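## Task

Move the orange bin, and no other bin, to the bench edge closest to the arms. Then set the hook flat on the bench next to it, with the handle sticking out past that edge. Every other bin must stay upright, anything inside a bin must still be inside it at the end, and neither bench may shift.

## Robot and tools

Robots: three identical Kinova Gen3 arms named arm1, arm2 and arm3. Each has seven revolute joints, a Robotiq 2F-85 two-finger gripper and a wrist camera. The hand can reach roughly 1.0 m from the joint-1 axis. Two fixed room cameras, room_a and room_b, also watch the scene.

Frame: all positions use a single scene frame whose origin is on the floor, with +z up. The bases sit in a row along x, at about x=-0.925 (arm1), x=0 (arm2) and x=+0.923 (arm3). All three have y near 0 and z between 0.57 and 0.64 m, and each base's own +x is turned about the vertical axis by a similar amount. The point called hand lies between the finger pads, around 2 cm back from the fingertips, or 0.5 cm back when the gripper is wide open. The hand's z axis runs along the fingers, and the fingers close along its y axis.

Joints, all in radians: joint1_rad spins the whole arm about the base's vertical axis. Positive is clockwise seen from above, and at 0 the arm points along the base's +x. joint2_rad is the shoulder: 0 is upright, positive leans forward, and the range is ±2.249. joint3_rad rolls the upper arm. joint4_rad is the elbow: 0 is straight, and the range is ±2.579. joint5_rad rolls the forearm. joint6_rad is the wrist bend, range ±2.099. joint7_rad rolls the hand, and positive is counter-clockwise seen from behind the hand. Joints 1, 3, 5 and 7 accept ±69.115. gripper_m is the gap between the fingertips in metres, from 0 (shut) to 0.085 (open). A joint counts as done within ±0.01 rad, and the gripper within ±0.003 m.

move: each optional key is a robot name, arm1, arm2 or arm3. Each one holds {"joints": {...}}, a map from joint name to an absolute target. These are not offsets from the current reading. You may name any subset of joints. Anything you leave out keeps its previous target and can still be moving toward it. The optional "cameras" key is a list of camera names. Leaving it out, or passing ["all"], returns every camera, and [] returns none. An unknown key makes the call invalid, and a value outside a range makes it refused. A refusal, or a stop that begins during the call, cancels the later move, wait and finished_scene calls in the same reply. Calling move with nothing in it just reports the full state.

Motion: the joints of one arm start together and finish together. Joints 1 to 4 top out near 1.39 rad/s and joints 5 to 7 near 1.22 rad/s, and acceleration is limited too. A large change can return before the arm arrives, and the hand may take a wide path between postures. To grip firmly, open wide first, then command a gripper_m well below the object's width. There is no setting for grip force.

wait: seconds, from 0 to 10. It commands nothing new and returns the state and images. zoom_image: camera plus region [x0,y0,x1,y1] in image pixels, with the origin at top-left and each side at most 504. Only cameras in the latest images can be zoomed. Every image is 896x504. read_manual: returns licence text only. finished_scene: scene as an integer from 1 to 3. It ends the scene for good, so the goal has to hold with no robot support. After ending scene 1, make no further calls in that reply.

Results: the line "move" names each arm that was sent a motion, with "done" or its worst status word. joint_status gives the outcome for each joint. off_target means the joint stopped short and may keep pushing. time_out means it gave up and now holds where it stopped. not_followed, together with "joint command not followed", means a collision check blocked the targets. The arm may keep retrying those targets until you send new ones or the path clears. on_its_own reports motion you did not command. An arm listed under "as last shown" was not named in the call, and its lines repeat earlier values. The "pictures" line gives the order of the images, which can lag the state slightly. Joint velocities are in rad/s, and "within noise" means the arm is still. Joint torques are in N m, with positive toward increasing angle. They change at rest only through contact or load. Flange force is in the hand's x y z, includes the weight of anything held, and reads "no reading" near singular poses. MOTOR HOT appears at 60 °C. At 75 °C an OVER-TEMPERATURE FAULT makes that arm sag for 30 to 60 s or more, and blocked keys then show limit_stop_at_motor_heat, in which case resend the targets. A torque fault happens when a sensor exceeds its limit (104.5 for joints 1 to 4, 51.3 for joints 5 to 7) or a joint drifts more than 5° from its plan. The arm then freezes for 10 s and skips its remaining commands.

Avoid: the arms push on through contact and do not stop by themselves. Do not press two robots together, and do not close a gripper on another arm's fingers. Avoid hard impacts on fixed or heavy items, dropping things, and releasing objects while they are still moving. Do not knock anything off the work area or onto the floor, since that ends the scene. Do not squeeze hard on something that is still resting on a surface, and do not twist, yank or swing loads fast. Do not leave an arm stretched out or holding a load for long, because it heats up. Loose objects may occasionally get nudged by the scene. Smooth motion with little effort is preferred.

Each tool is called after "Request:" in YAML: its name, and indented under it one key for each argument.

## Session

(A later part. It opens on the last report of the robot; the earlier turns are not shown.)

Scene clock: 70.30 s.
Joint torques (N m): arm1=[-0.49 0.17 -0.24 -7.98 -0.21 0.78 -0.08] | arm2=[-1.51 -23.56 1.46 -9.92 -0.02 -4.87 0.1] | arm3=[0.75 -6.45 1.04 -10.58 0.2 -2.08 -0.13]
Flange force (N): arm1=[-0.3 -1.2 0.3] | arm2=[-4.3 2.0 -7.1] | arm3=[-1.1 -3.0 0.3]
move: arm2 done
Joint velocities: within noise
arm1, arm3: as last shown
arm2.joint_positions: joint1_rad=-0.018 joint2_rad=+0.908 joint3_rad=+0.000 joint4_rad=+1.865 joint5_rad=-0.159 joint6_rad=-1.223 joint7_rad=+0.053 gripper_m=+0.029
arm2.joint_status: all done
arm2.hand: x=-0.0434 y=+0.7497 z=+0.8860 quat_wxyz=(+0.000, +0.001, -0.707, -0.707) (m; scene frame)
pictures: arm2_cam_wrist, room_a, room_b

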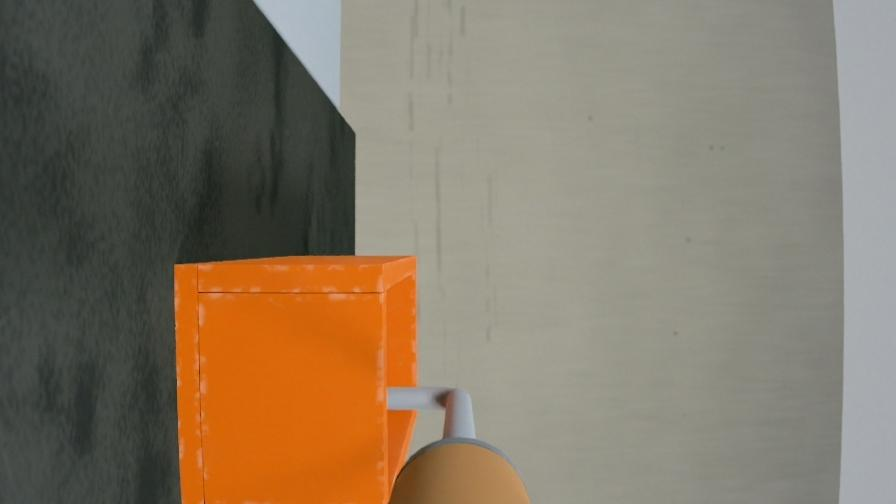

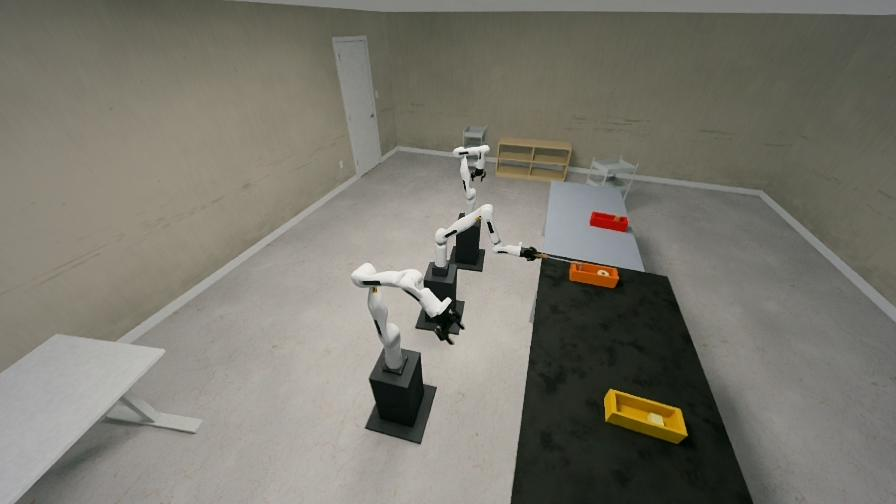

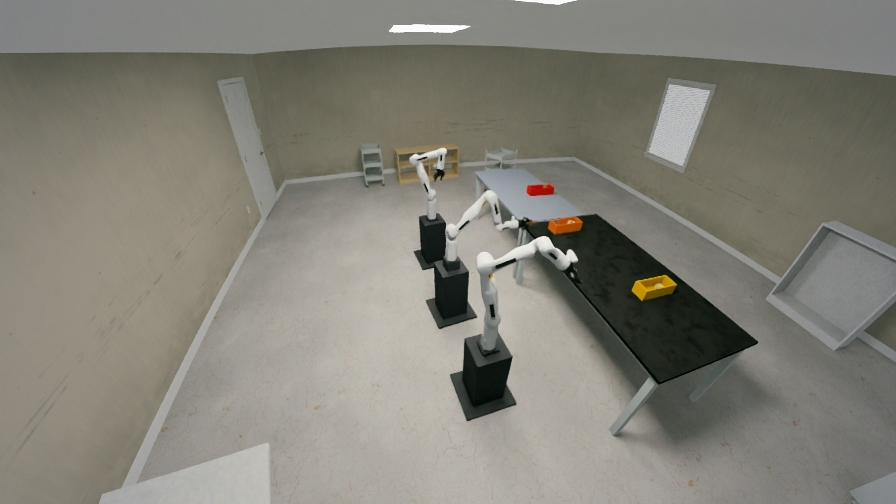

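Request:
move:
  arm2: {"joints":{"joint1_rad":-0.0522,"joint2_rad":0.8513,"joint4_rad":2.1996,"joint5_rad":-0.1844,"joint6_rad":-1.4983,"joint7_rad":0.0127}}
  cameras: []

Request:
move:
  arm2: {"joints":{"joint1_rad":-0.0637,"joint2_rad":0.6078,"joint4_rad":2.2668,"joint5_rad":-0.2078,"joint6_rad":-1.2037,"joint7_rad":0.0506}}
  cameras: ["arm2_cam_wrist"]

Request:
move:
  arm2: {"joints":{"joint1_rad":-0.074,"joint2_rad":0.3801,"joint4_rad":2.2665,"joint5_rad":-0.2641,"joint6_rad":-0.861,"joint7_rad":0.1235}}
  cameras: ["arm2_cam_wrist","room_a"]

Request:
zoom_image:
  camera: "room_a"
  region: [490, 220, 690, 320]

Scene clock: 75.73 s.
Joint torques (N m): arm1=[-0.47 0.15 -0.18 -8.06 -0.23 0.79 -0.06] | arm2=[-1.51 -20.12 1.45 -7.12 -0.21 -4.84 0.13] | arm3=[0.77 -6.44 1.02 -10.58 0.2 -2.12 -0.14]
Flange force (N): arm1=[-0.2 -1.0 0.6] | arm2=[-4.5 3.0 -5.1] | arm3=[-1.1 -3.0 0.2]
move: arm2 done
Joint velocities: within noise
arm1, arm3: as last shown
arm2.joint_positions: joint1_rad=-0.052 joint2_rad=+0.851 joint3_rad=+0.000 joint4_rad=+2.200 joint5_rad=-0.184 joint6_rad=-1.498 joint7_rad=+0.013 gripper_m=+0.029
arm2.joint_status: all done
arm2.hand: x=-0.0403 y=+0.6497 z=+0.8859 quat_wxyz=(+0.000, +0.001, -0.707, -0.707) (m; scene frame)
pictures: none
No camera images: "cameras" was empty.

Scene clock: 77.13 s.
Joint torques (N m): arm1=[-0.51 0.21 -0.14 -7.99 -0.26 0.76 -0.05] | arm2=[-1.62 -17.85 1.24 -8.74 -0.04 -4.74 0.09] | arm3=[0.76 -6.48 0.94 -10.56 0.21 -2.1 -0.17]
Flange force (N): arm1=[0.0 -1.0 0.3] | arm2=[-5.9 1.1 -6.0] | arm3=[-0.9 -2.6 0.3]
move: arm2 done
Joint velocities: within noise
arm1.joint_positions: joint1_rad=+0.603 joint2_rad=-0.399 joint3_rad=-0.041 joint4_rad=+1.662 joint5_rad=+0.010 joint6_rad=+2.038 joint7_rad=+1.045 gripper_m=+0.085
arm1.joint_status: not commanded
arm1.hand: x=-0.8659 y=+0.0675 z=+1.0332 quat_wxyz=(+0.045, +0.296, -0.952, +0.068) (m; scene frame)
arm2.joint_positions: joint1_rad=-0.064 joint2_rad=+0.608 joint3_rad=+0.000 joint4_rad=+2.267 joint5_rad=-0.208 joint6_rad=-1.204 joint7_rad=+0.051 gripper_m=+0.029
arm2.joint_status: all done
arm2.hand: x=-0.0404 y=+0.6269 z=+0.9263 quat_wxyz=(+0.000, +0.001, -0.749, -0.663) (m; scene frame)
arm3: as last shown
pictures: arm2_cam_wrist

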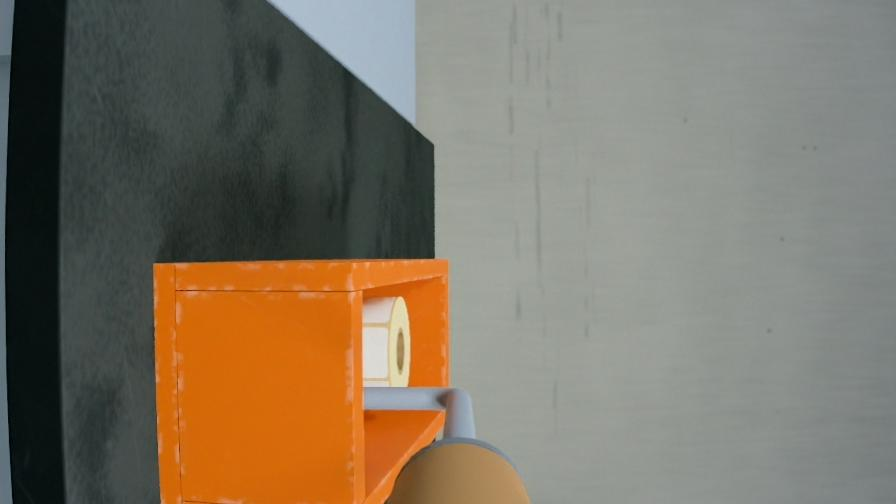

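Scene clock: 78.53 s.
Joint torques (N m): arm1=[-0.56 0.19 -0.18 -8.03 -0.19 0.77 -0.04] | arm2=[-1.59 -15.69 0.93 -10.73 0.17 -4.54 0.12] | arm3=[0.76 -6.46 1.01 -10.53 0.21 -2.11 -0.13]
Flange force (N): arm1=[0.0 -0.9 0.5] | arm2=[-7.3 -2.4 -6.1] | arm3=[-0.9 -2.9 0.2]
move: arm2 done
Joint velocities: within noise
arm1, arm3: as last shown
arm2.joint_positions: joint1_rad=-0.074 joint2_rad=+0.380 joint3_rad=+0.000 joint4_rad=+2.266 joint5_rad=-0.264 joint6_rad=-0.861 joint7_rad=+0.123 gripper_m=+0.029
arm2.joint_status: all done
arm2.hand: x=-0.0404 y=+0.6033 z=+0.9611 quat_wxyz=(+0.000, +0.001, -0.788, -0.616) (m; scene frame)
pictures: arm2_cam_wrist, room_a

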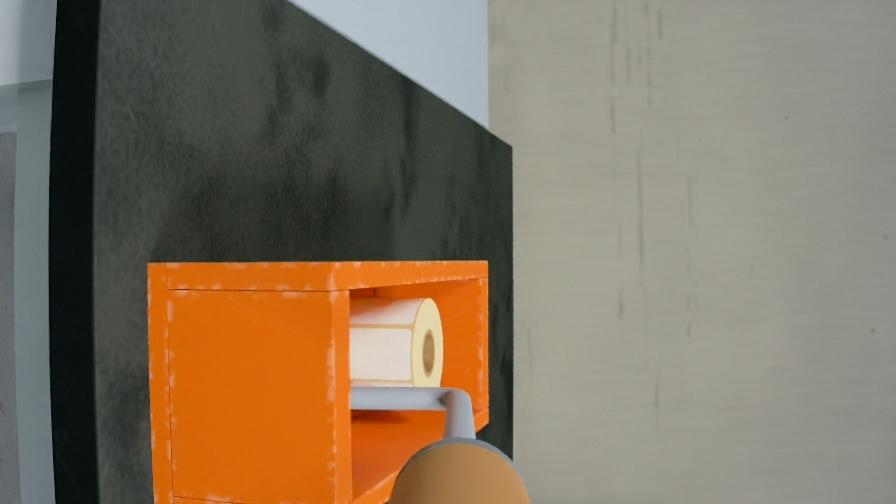

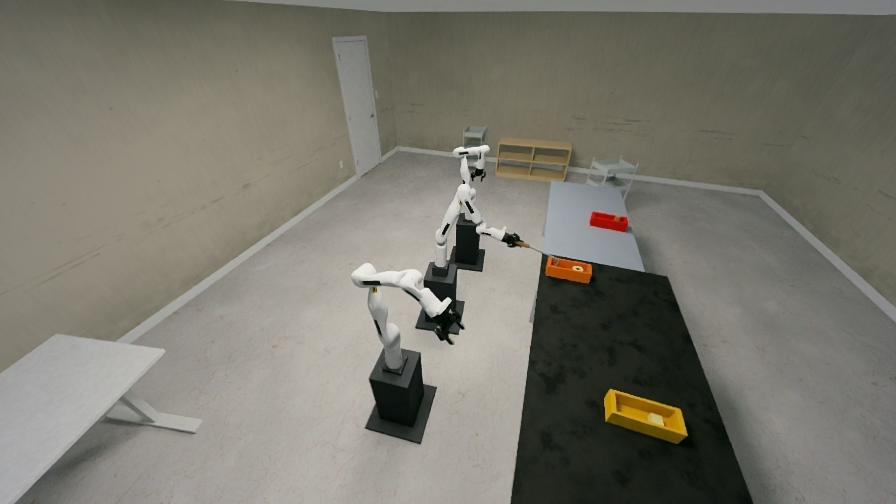

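Scaled by 2.520 from the camera's 896x504 image, which has a finer 1280x720 frame.

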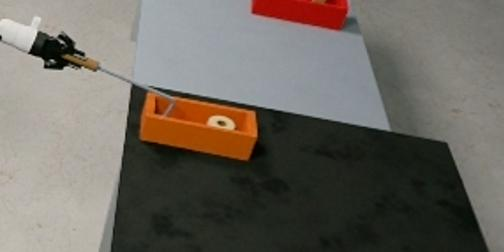

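Request:
move:
  arm2: {"joints":{"joint1_rad":-0.0807,"joint2_rad":0.2125,"joint4_rad":2.2139,"joint5_rad":-0.3892,"joint6_rad":-0.55,"joint7_rad":0.2624}}
  cameras: ["arm2_cam_wrist","room_a"]

Request:
zoom_image:
  camera: "room_a"
  region: [490, 220, 690, 320]

Scene clock: 81.33 s.
Joint torques (N m): arm1=[-0.54 0.16 -0.2 -8.05 -0.21 0.8 -0.06] | arm2=[-1.66 -14.02 0.69 -12.53 0.33 -4.25 0.12] | arm3=[0.77 -6.46 0.99 -10.49 0.2 -2.11 -0.15]
Flange force (N): arm1=[-0.2 -1.0 0.6] | arm2=[-9.5 -6.6 -4.9] | arm3=[-0.7 -2.8 0.1]
move: arm2 done
Joint velocities: within noise
arm1, arm3: as last shown
arm2.joint_positions: joint1_rad=-0.081 joint2_rad=+0.213 joint3_rad=+0.000 joint4_rad=+2.214 joint5_rad=-0.389 joint6_rad=-0.550 joint7_rad=+0.262 gripper_m=+0.029
arm2.joint_status: all done
arm2.hand: x=-0.0403 y=+0.5841 z=+0.9898 quat_wxyz=(+0.000, +0.001, -0.819, -0.574) (m; scene frame)
pictures: arm2_cam_wrist, room_a

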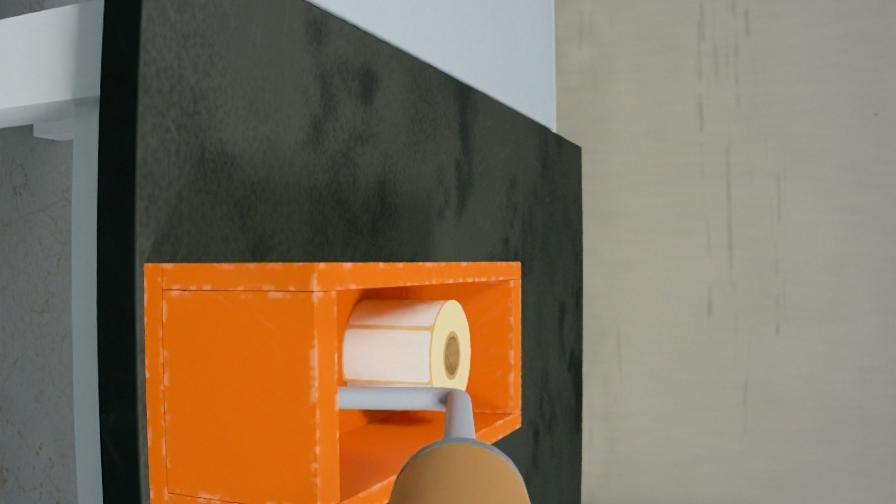

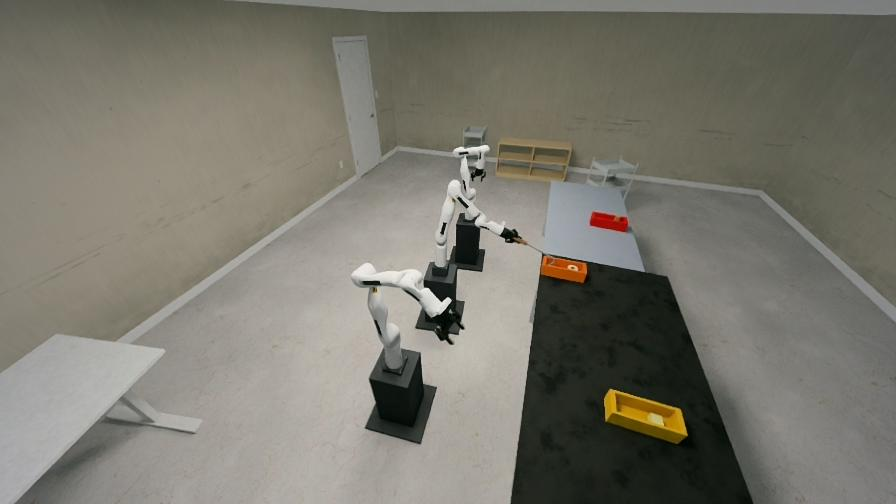

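Scaled by 2.520 from the camera's 896x504 image, which has a finer 1280x720 frame.

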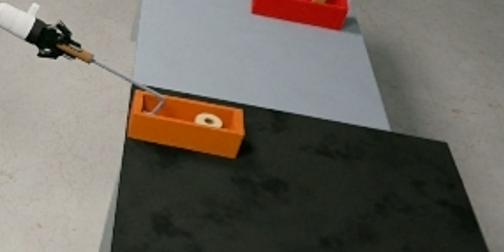

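Request:
move:
  arm2: {"joints":{"joint1_rad":-0.0674,"joint2_rad":0.2827,"joint4_rad":2.1807,"joint5_rad":-0.3098,"joint6_rad":-0.684,"joint7_rad":0.1938}}
  cameras: []

Request:
move:
  arm2: {"joints":{"joint1_rad":-0.0575,"joint2_rad":0.5126,"joint4_rad":2.2143,"joint5_rad":-0.2048,"joint6_rad":-1.1807,"joint7_rad":0.0781}}
  cameras: []

Request:
move:
  arm2: {"joints":{"joint1_rad":0.4865,"joint2_rad":0.5778,"joint4_rad":2.0507,"joint5_rad":0.3986,"joint6_rad":-1.1088,"joint7_rad":-1.7666}}
  cameras: ["arm2_cam_wrist","room_a"]

Request:
zoom_image:
  camera: "room_a"
  region: [490, 220, 690, 320]

Scene clock: 90.00 s.
Joint torques (N m): arm1=[-0.51 0.16 -0.22 -7.99 -0.23 0.76 -0.05] | arm2=[-1.56 -15.11 0.88 -12.48 0.28 -4.48 0.09] | arm3=[0.74 -6.45 1 -10.52 0.2 -2.1 -0.15]
Flange force (N): arm1=[-0.2 -1.1 0.2] | arm2=[-8.0 -4.5 -7.0] | arm3=[-0.9 -2.8 0.2]
move: arm2 done
Joint velocities: within noise
arm1, arm3: as last shown
arm2.joint_positions: joint1_rad=-0.067 joint2_rad=+0.283 joint3_rad=+0.000 joint4_rad=+2.181 joint5_rad=-0.310 joint6_rad=-0.684 joint7_rad=+0.194 gripper_m=+0.029
arm2.joint_status: all done
arm2.hand: x=-0.0401 y=+0.6132 z=+1.0060 quat_wxyz=(+0.000, +0.000, -0.788, -0.616) (m; scene frame)
pictures: none
No camera images: "cameras" was empty.

Scene clock: 91.43 s.
Joint torques (N m): arm1=[-0.49 0.19 -0.21 -8.11 -0.19 0.82 -0.03] | arm2=[-1.51 -17.51 1.17 -10.33 0.08 -4.69 0.09] | arm3=[0.76 -6.48 1 -10.5 0.2 -2.1 -0.15]
Flange force (N): arm1=[-0.1 -1.0 0.9] | arm2=[-5.6 0.6 -7.3] | arm3=[-0.7 -2.8 0.2]
move: arm2 done
Joint velocities: within noise
arm1: as last shown
arm2.joint_positions: joint1_rad=-0.057 joint2_rad=+0.513 joint3_rad=+0.000 joint4_rad=+2.214 joint5_rad=-0.205 joint6_rad=-1.181 joint7_rad=+0.078 gripper_m=+0.029
arm2.joint_status: all done
arm2.hand: x=-0.0404 y=+0.6396 z=+1.0009 quat_wxyz=(+0.000, +0.001, -0.707, -0.707) (m; scene frame)
arm3.joint_positions: joint1_rad=+0.300 joint2_rad=-0.200 joint3_rad=+0.000 joint4_rad=+1.400 joint5_rad=+0.000 joint6_rad=+1.100 joint7_rad=-1.571 gripper_m=+0.085
arm3.joint_status: not commanded
arm3.hand: x=+1.0538 y=+0.4406 z=+1.1774 quat_wxyz=(+0.256, -0.717, -0.567, -0.314) (m; scene frame)
pictures: none
No camera images: "cameras" was empty.

Scene clock: 93.80 s.
Joint torques (N m): arm1=[-0.54 0.14 -0.18 -8.03 -0.26 0.82 -0.09] | arm2=[-1.35 -19.32 -0.06 -11.09 -1.03 -4.61 0.16] | arm3=[0.71 -6.47 1 -10.54 0.21 -2.09 -0.15]
Flange force (N): arm1=[-0.3 -1.1 0.5] | arm2=[0.8 0.5 -9.2] | arm3=[-0.9 -2.8 0.3]
move: arm2 done
Joint velocities: within noise
arm1, arm3: as last shown
arm2.joint_positions: joint1_rad=+0.486 joint2_rad=+0.578 joint3_rad=+0.000 joint4_rad=+2.051 joint5_rad=+0.399 joint6_rad=-1.109 joint7_rad=-1.767 gripper_m=+0.029
arm2.joint_status: all done
arm2.hand: x=+0.1545 y=+0.6598 z=+1.0011 quat_wxyz=(+0.500, -0.499, -0.500, -0.500) (m; scene frame)
pictures: arm2_cam_wrist, room_a

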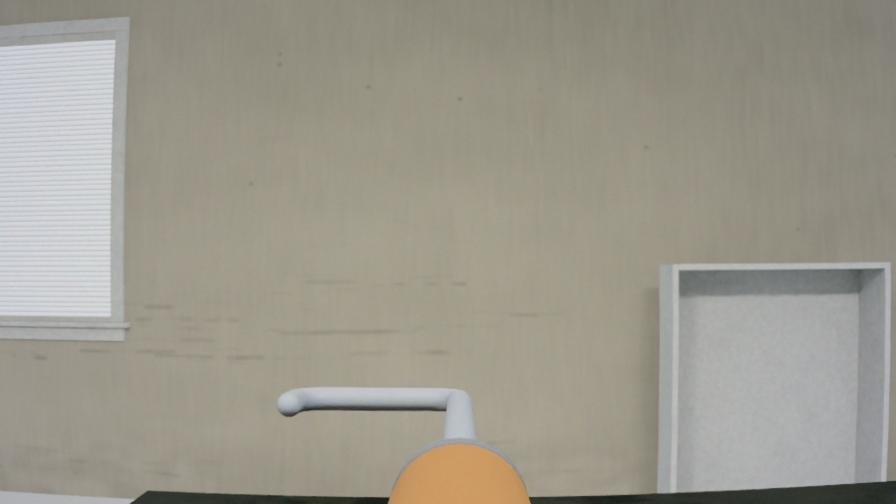

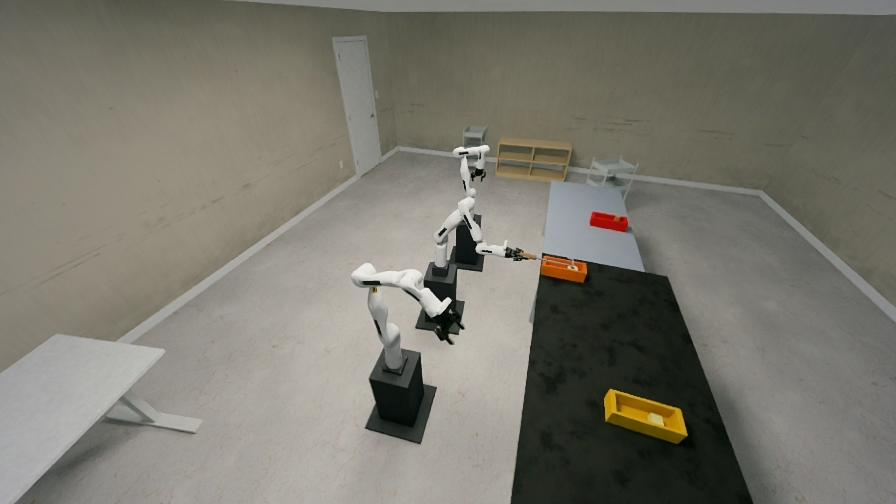

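Scaled by 2.520 from the camera's 896x504 image, which has a finer 1280x720 frame.

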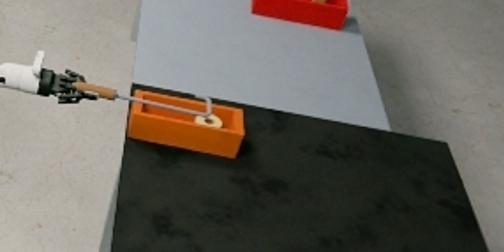

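Request:
move:
  arm2: {"joints":{"joint1_rad":0.4846,"joint2_rad":0.7776,"joint4_rad":2.0736,"joint5_rad":0.3655,"joint6_rad":-1.3155,"joint7_rad":-1.6773}}
  cameras: []

Request:
move:
  arm2: {"joints":{"joint1_rad":0.4339,"joint2_rad":1.1108,"joint4_rad":1.8147,"joint5_rad":0.3078,"joint6_rad":-1.3814,"joint7_rad":-1.6399}}
  cameras: ["arm2_cam_wrist","room_a"]

Request:
zoom_image:
  camera: "room_a"
  region: [490, 220, 690, 320]

Scene clock: 96.03 s.
Joint torques (N m): arm1=[-0.57 0.2 -0.23 -7.98 -0.25 0.8 -0.03] | arm2=[-1.38 -20.55 -0.28 -8.99 -0.72 -4.74 0.14] | arm3=[0.76 -6.46 0.97 -10.52 0.22 -2.12 -0.16]
Flange force (N): arm1=[-0.2 -1.1 0.3] | arm2=[2.5 0.6 -8.0] | arm3=[-0.8 -2.7 0.1]
move: arm2 done
Joint velocities: within noise
arm1, arm3: as last shown
arm2.joint_positions: joint1_rad=+0.485 joint2_rad=+0.778 joint3_rad=+0.000 joint4_rad=+2.074 joint5_rad=+0.365 joint6_rad=-1.315 joint7_rad=-1.677 gripper_m=+0.029
arm2.joint_status: all done
arm2.hand: x=+0.1546 y=+0.6598 z=+0.9212 quat_wxyz=(+0.500, -0.499, -0.500, -0.500) (m; scene frame)
pictures: none
No camera images: "cameras" was empty.

Scene clock: 97.60 s.
Joint torques (N m): arm1=[-0.52 0.19 -0.21 -8.02 -0.26 0.81 -0.05] | arm2=[-1.38 -23.86 -0.23 -8.35 -0.52 -4.71 0.12] | arm3=[0.76 -6.44 1 -10.5 0.19 -2.09 -0.14]
Flange force (N): arm1=[-0.2 -1.1 0.5] | arm2=[4.0 0.2 -7.8] | arm3=[-0.8 -2.9 0.2]
move: arm2 done
Joint velocities: within noise
arm1, arm3: as last shown
arm2.joint_positions: joint1_rad=+0.434 joint2_rad=+1.111 joint3_rad=+0.000 joint4_rad=+1.815 joint5_rad=+0.308 joint6_rad=-1.381 joint7_rad=-1.640 gripper_m=+0.029
arm2.joint_status: all done
arm2.hand: x=+0.1546 y=+0.7219 z=+0.8013 quat_wxyz=(+0.500, -0.499, -0.500, -0.500) (m; scene frame)
pictures: arm2_cam_wrist, room_a

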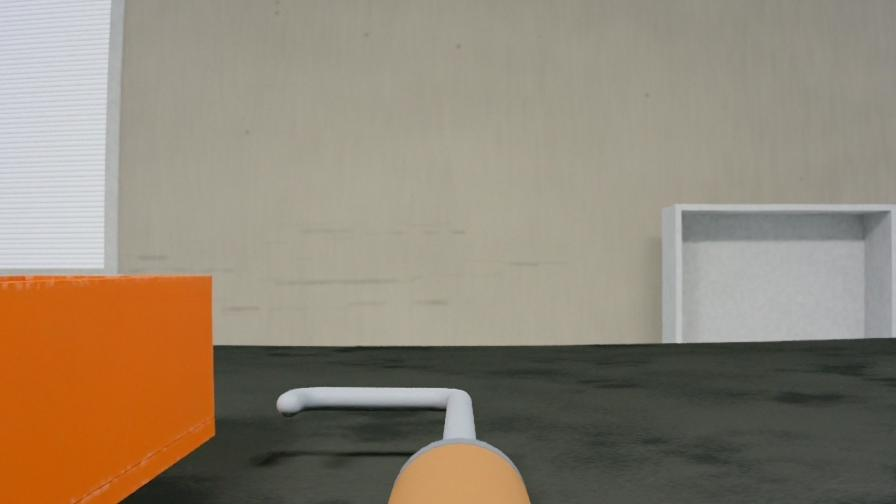

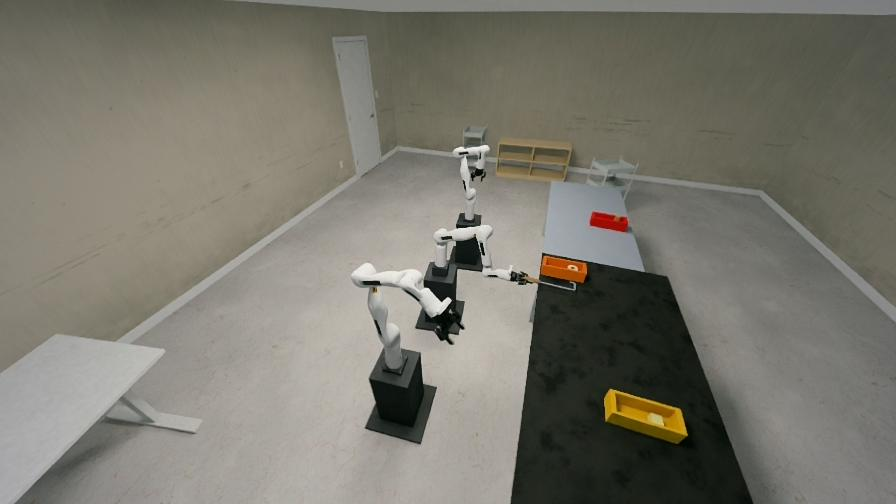

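Scaled by 2.520 from the camera's 896x504 image, which has a finer 1280x720 frame.

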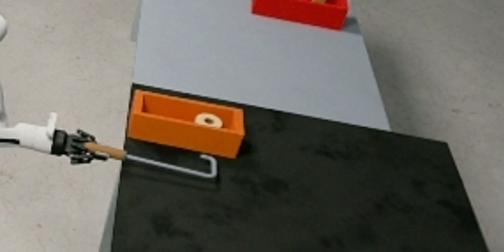

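Request:
move:
  arm2: {"joints":{"joint1_rad":0.4337,"joint2_rad":1.1516,"joint4_rad":1.7967,"joint5_rad":0.3066,"joint6_rad":-1.4031,"joint7_rad":-1.6327}}
  cameras: ["arm2_cam_wrist","room_a"]

Request:
zoom_image:
  camera: "room_a"
  region: [490, 220, 690, 320]

Scene clock: 100.00 s.
Joint torques (N m): arm1=[-0.59 0.21 -0.23 -8.01 -0.24 0.79 -0.1] | arm2=[-1.4 -24.06 -0.26 -8.13 -0.52 -4.68 0.09] | arm3=[0.74 -6.4 0.98 -10.57 0.19 -2.09 -0.15]
Flange force (N): arm1=[-0.3 -1.3 0.4] | arm2=[4.1 0.2 -7.8] | arm3=[-1.2 -2.8 0.2]
move: arm2 done
Joint velocities: within noise
arm1.joint_positions: joint1_rad=+0.603 joint2_rad=-0.399 joint3_rad=-0.041 joint4_rad=+1.662 joint5_rad=+0.010 joint6_rad=+2.038 joint7_rad=+1.045 gripper_m=+0.085
arm1.joint_status: not commanded
arm1.hand: x=-0.8659 y=+0.0675 z=+1.0332 quat_wxyz=(+0.045, +0.296, -0.952, +0.068) (m; scene frame)
arm2.joint_positions: joint1_rad=+0.434 joint2_rad=+1.152 joint3_rad=+0.000 joint4_rad=+1.797 joint5_rad=+0.307 joint6_rad=-1.403 joint7_rad=-1.633 gripper_m=+0.029
arm2.joint_status: all done
arm2.hand: x=+0.1547 y=+0.7220 z=+0.7843 quat_wxyz=(+0.500, -0.499, -0.500, -0.500) (m; scene frame)
arm3: as last shown
pictures: arm2_cam_wrist, room_a

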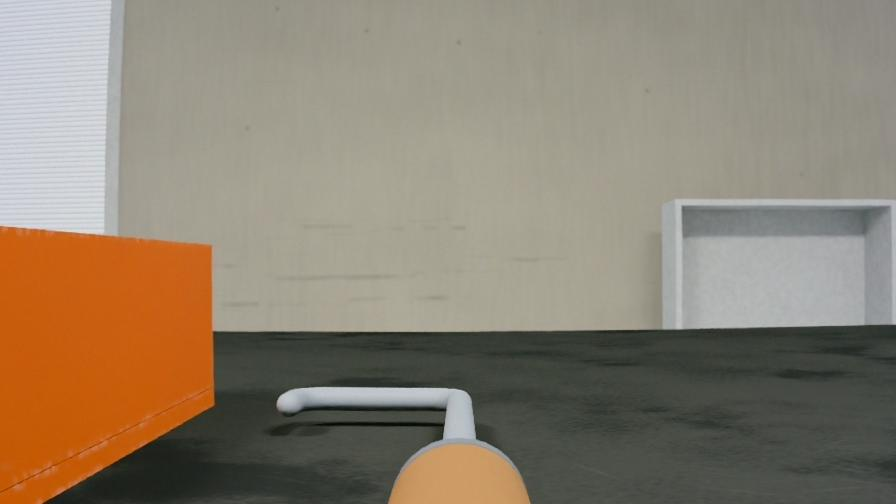

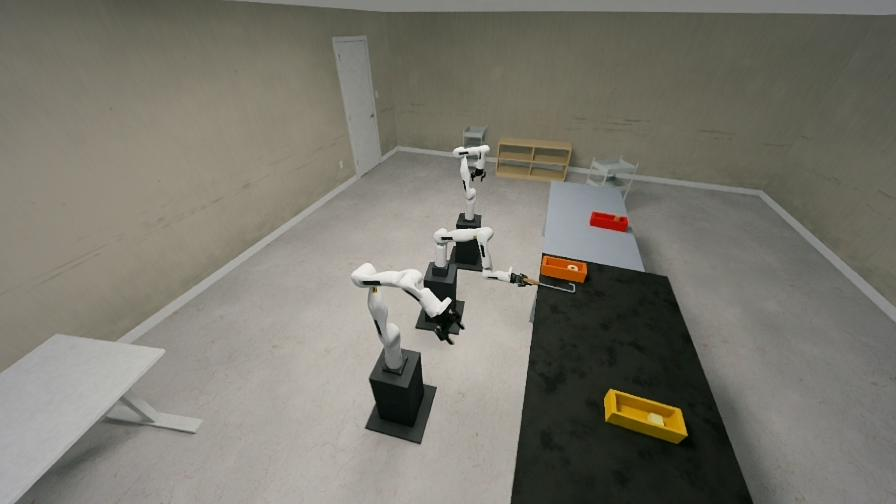

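Scaled by 2.520 from the camera's 896x504 image, which has a finer 1280x720 frame.

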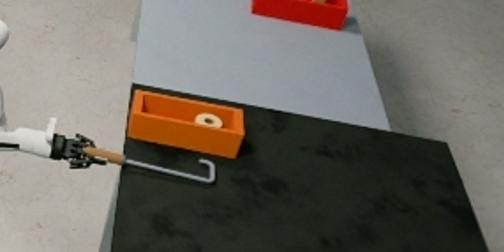

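Request:
move:
  arm2: {"joints":{"joint1_rad":0.4336,"joint2_rad":1.1633,"joint4_rad":1.7912,"joint5_rad":0.3062,"joint6_rad":-1.409,"joint7_rad":-1.6308}}
  cameras: ["arm2_cam_wrist"]

Request:
move:
  arm2: {"joints":{"joint1_rad":0.4336,"joint2_rad":1.1712,"joint4_rad":1.7875,"joint5_rad":0.306,"joint6_rad":-1.4129,"joint7_rad":-1.6295}}
  cameras: ["arm2_cam_wrist"]

Scene clock: 102.10 s.
Joint torques (N m): arm1=[-0.6 0.16 -0.25 -8.06 -0.21 0.77 -0.1] | arm2=[-1.39 -24 -0.27 -8.07 -0.51 -4.68 0.11] | arm3=[0.8 -6.48 0.99 -10.55 0.21 -2.11 -0.16]
Flange force (N): arm1=[-0.3 -1.3 0.5] | arm2=[4.4 0.2 -7.7] | arm3=[-0.9 -2.7 0.2]
move: arm2 done
Joint velocities: within noise
arm1, arm3: as last shown
arm2.joint_positions: joint1_rad=+0.434 joint2_rad=+1.163 joint3_rad=+0.000 joint4_rad=+1.791 joint5_rad=+0.306 joint6_rad=-1.409 joint7_rad=-1.631 gripper_m=+0.029
arm2.joint_status: all done
arm2.hand: x=+0.1547 y=+0.7219 z=+0.7794 quat_wxyz=(+0.500, -0.499, -0.500, -0.500) (m; scene frame)
pictures: arm2_cam_wrist

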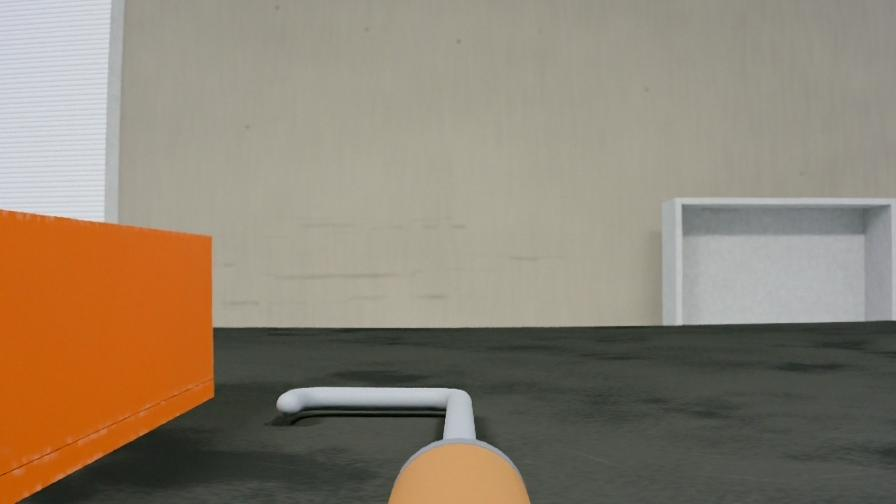

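Scene clock: 102.60 s.
Joint torques (N m): arm1=[-0.54 0.19 -0.2 -8.02 -0.17 0.84 -0.06] | arm2=[-1.37 -21.3 0.02 -6.74 -0.49 -3.25 0.13] | arm3=[0.77 -6.47 0.96 -10.54 0.19 -2.1 -0.15]
Flange force (N): arm1=[-0.2 -0.9 0.6] | arm2=[7.8 0.1 -8.5] | arm3=[-0.9 -2.8 0.2]
move: arm2 done
Joint velocities: within noise
arm1, arm3: as last shown
arm2.joint_positions: joint1_rad=+0.434 joint2_rad=+1.171 joint3_rad=+0.000 joint4_rad=+1.787 joint5_rad=+0.306 joint6_rad=-1.413 joint7_rad=-1.630 gripper_m=+0.029
arm2.joint_status: all done
arm2.hand: x=+0.1547 y=+0.7219 z=+0.7761 quat_wxyz=(+0.500, -0.499, -0.500, -0.500) (m; scene frame)
pictures: arm2_cam_wrist

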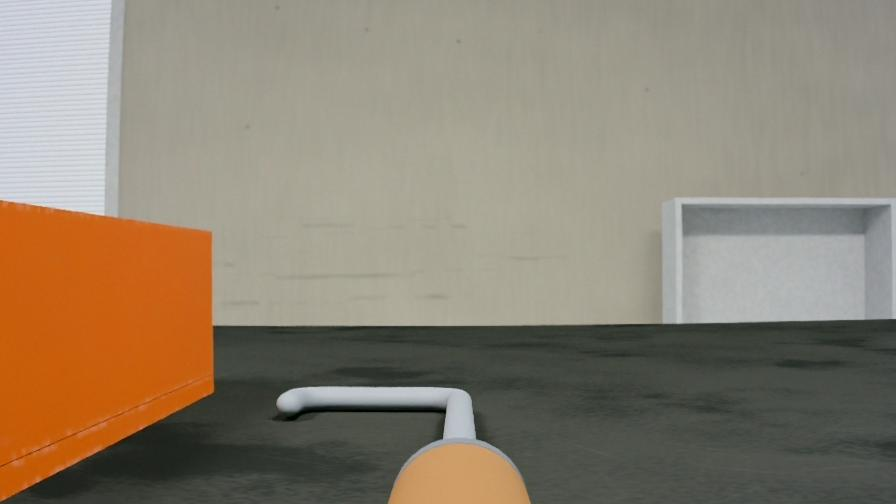

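Contact made. Open and retreat (at current z).

Request:
move:
  arm2: {"joints":{"gripper_m":0.085}}
  cameras: ["arm2_cam_wrist"]

Request:
move:
  arm2: {"joints":{"joint1_rad":0.5292,"joint2_rad":1.1479,"joint4_rad":2.1217,"joint5_rad":0.4013,"joint6_rad":-1.7056,"joint7_rad":-1.525}}
  cameras: ["arm2_cam_wrist","room_a"]

Request:
zoom_image:
  camera: "room_a"
  region: [490, 220, 690, 320]

Scene clock: 104.53 s.
Joint torques (N m): arm1=[-0.56 0.24 -0.22 -8.01 -0.24 0.76 -0.08] | arm2=[-1.39 -20.79 0.17 -6.16 -0.38 -2.89 0.17] | arm3=[0.76 -6.48 0.96 -10.5 0.22 -2.11 -0.13]
Flange force (N): arm1=[-0.1 -1.3 0.4] | arm2=[7.9 0.2 -7.7] | arm3=[-0.7 -2.7 0.2]
move: arm2 done
Joint velocities: within noise
arm1, arm3: as last shown
arm2.joint_positions: joint1_rad=+0.434 joint2_rad=+1.171 joint3_rad=+0.000 joint4_rad=+1.787 joint5_rad=+0.306 joint6_rad=-1.413 joint7_rad=-1.630 gripper_m=+0.085
arm2.joint_status: all done
arm2.hand: x=+0.1547 y=+0.7219 z=+0.7761 quat_wxyz=(+0.500, -0.499, -0.500, -0.500) (m; scene frame)
pictures: arm2_cam_wrist

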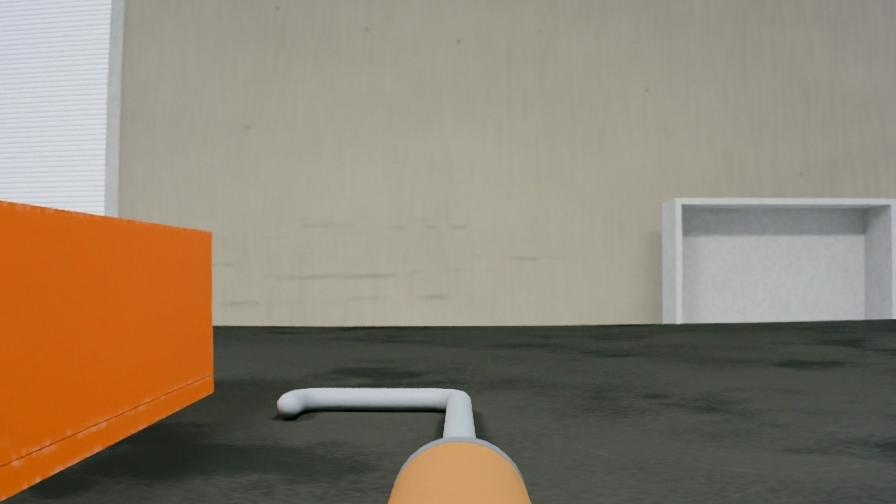

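Scene clock: 106.10 s.
Joint torques (N m): arm1=[-0.5 0.18 -0.18 -8.05 -0.19 0.78 -0.04] | arm2=[-1.42 -17.77 -0.09 -3.32 -0.1 -2.87 0.14] | arm3=[0.74 -6.48 0.99 -10.55 0.22 -2.11 -0.16]
Flange force (N): arm1=[-0.1 -0.9 0.5] | arm2=[8.8 0.5 -5.6] | arm3=[-0.9 -2.7 0.2]
move: arm2 done
Joint velocities: within noise
arm1: as last shown
arm2.joint_positions: joint1_rad=+0.529 joint2_rad=+1.148 joint3_rad=+0.000 joint4_rad=+2.122 joint5_rad=+0.401 joint6_rad=-1.706 joint7_rad=-1.525 gripper_m=+0.085
arm2.joint_status: all done
arm2.hand: x=+0.1548 y=+0.6119 z=+0.7842 quat_wxyz=(+0.500, -0.499, -0.500, -0.500) (m; scene frame)
arm3.joint_positions: joint1_rad=+0.300 joint2_rad=-0.200 joint3_rad=+0.000 joint4_rad=+1.400 joint5_rad=+0.000 joint6_rad=+1.100 joint7_rad=-1.571 gripper_m=+0.085
arm3.joint_status: not commanded
arm3.hand: x=+1.0538 y=+0.4406 z=+1.1774 quat_wxyz=(+0.256, -0.717, -0.567, -0.314) (m; scene frame)
pictures: arm2_cam_wrist, room_a

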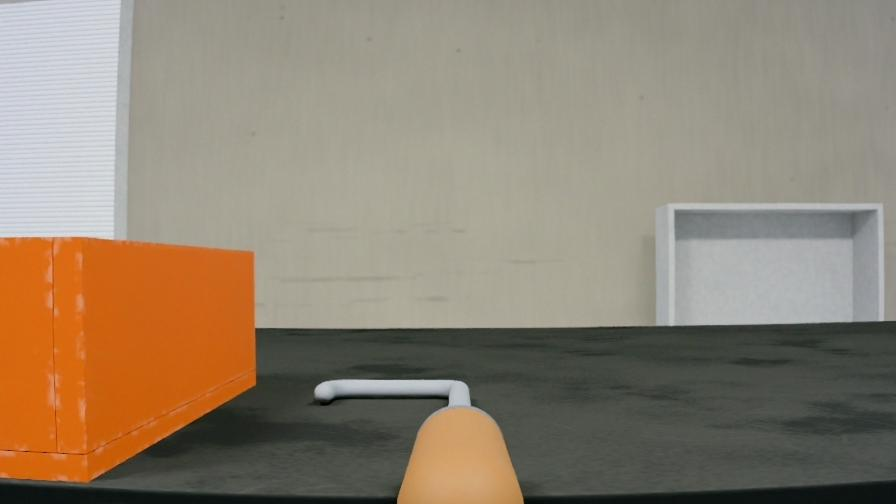

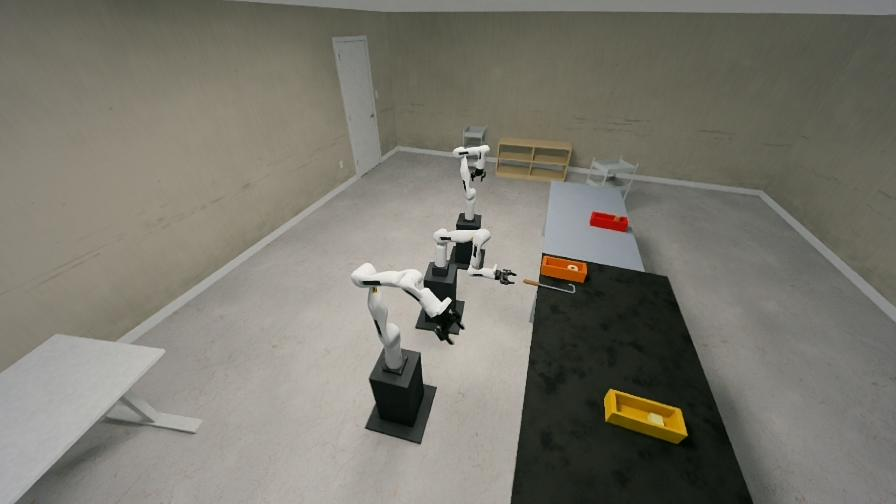

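Scaled by 2.520 from the camera's 896x504 image, which has a finer 1280x720 frame.

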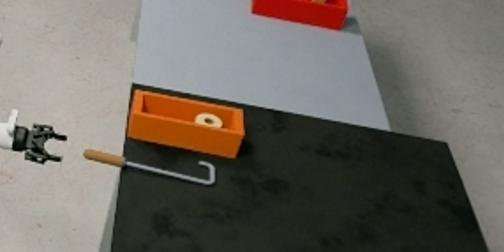

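Request:
finished_scene:
  scene: 2

The scene is finished: the task was done.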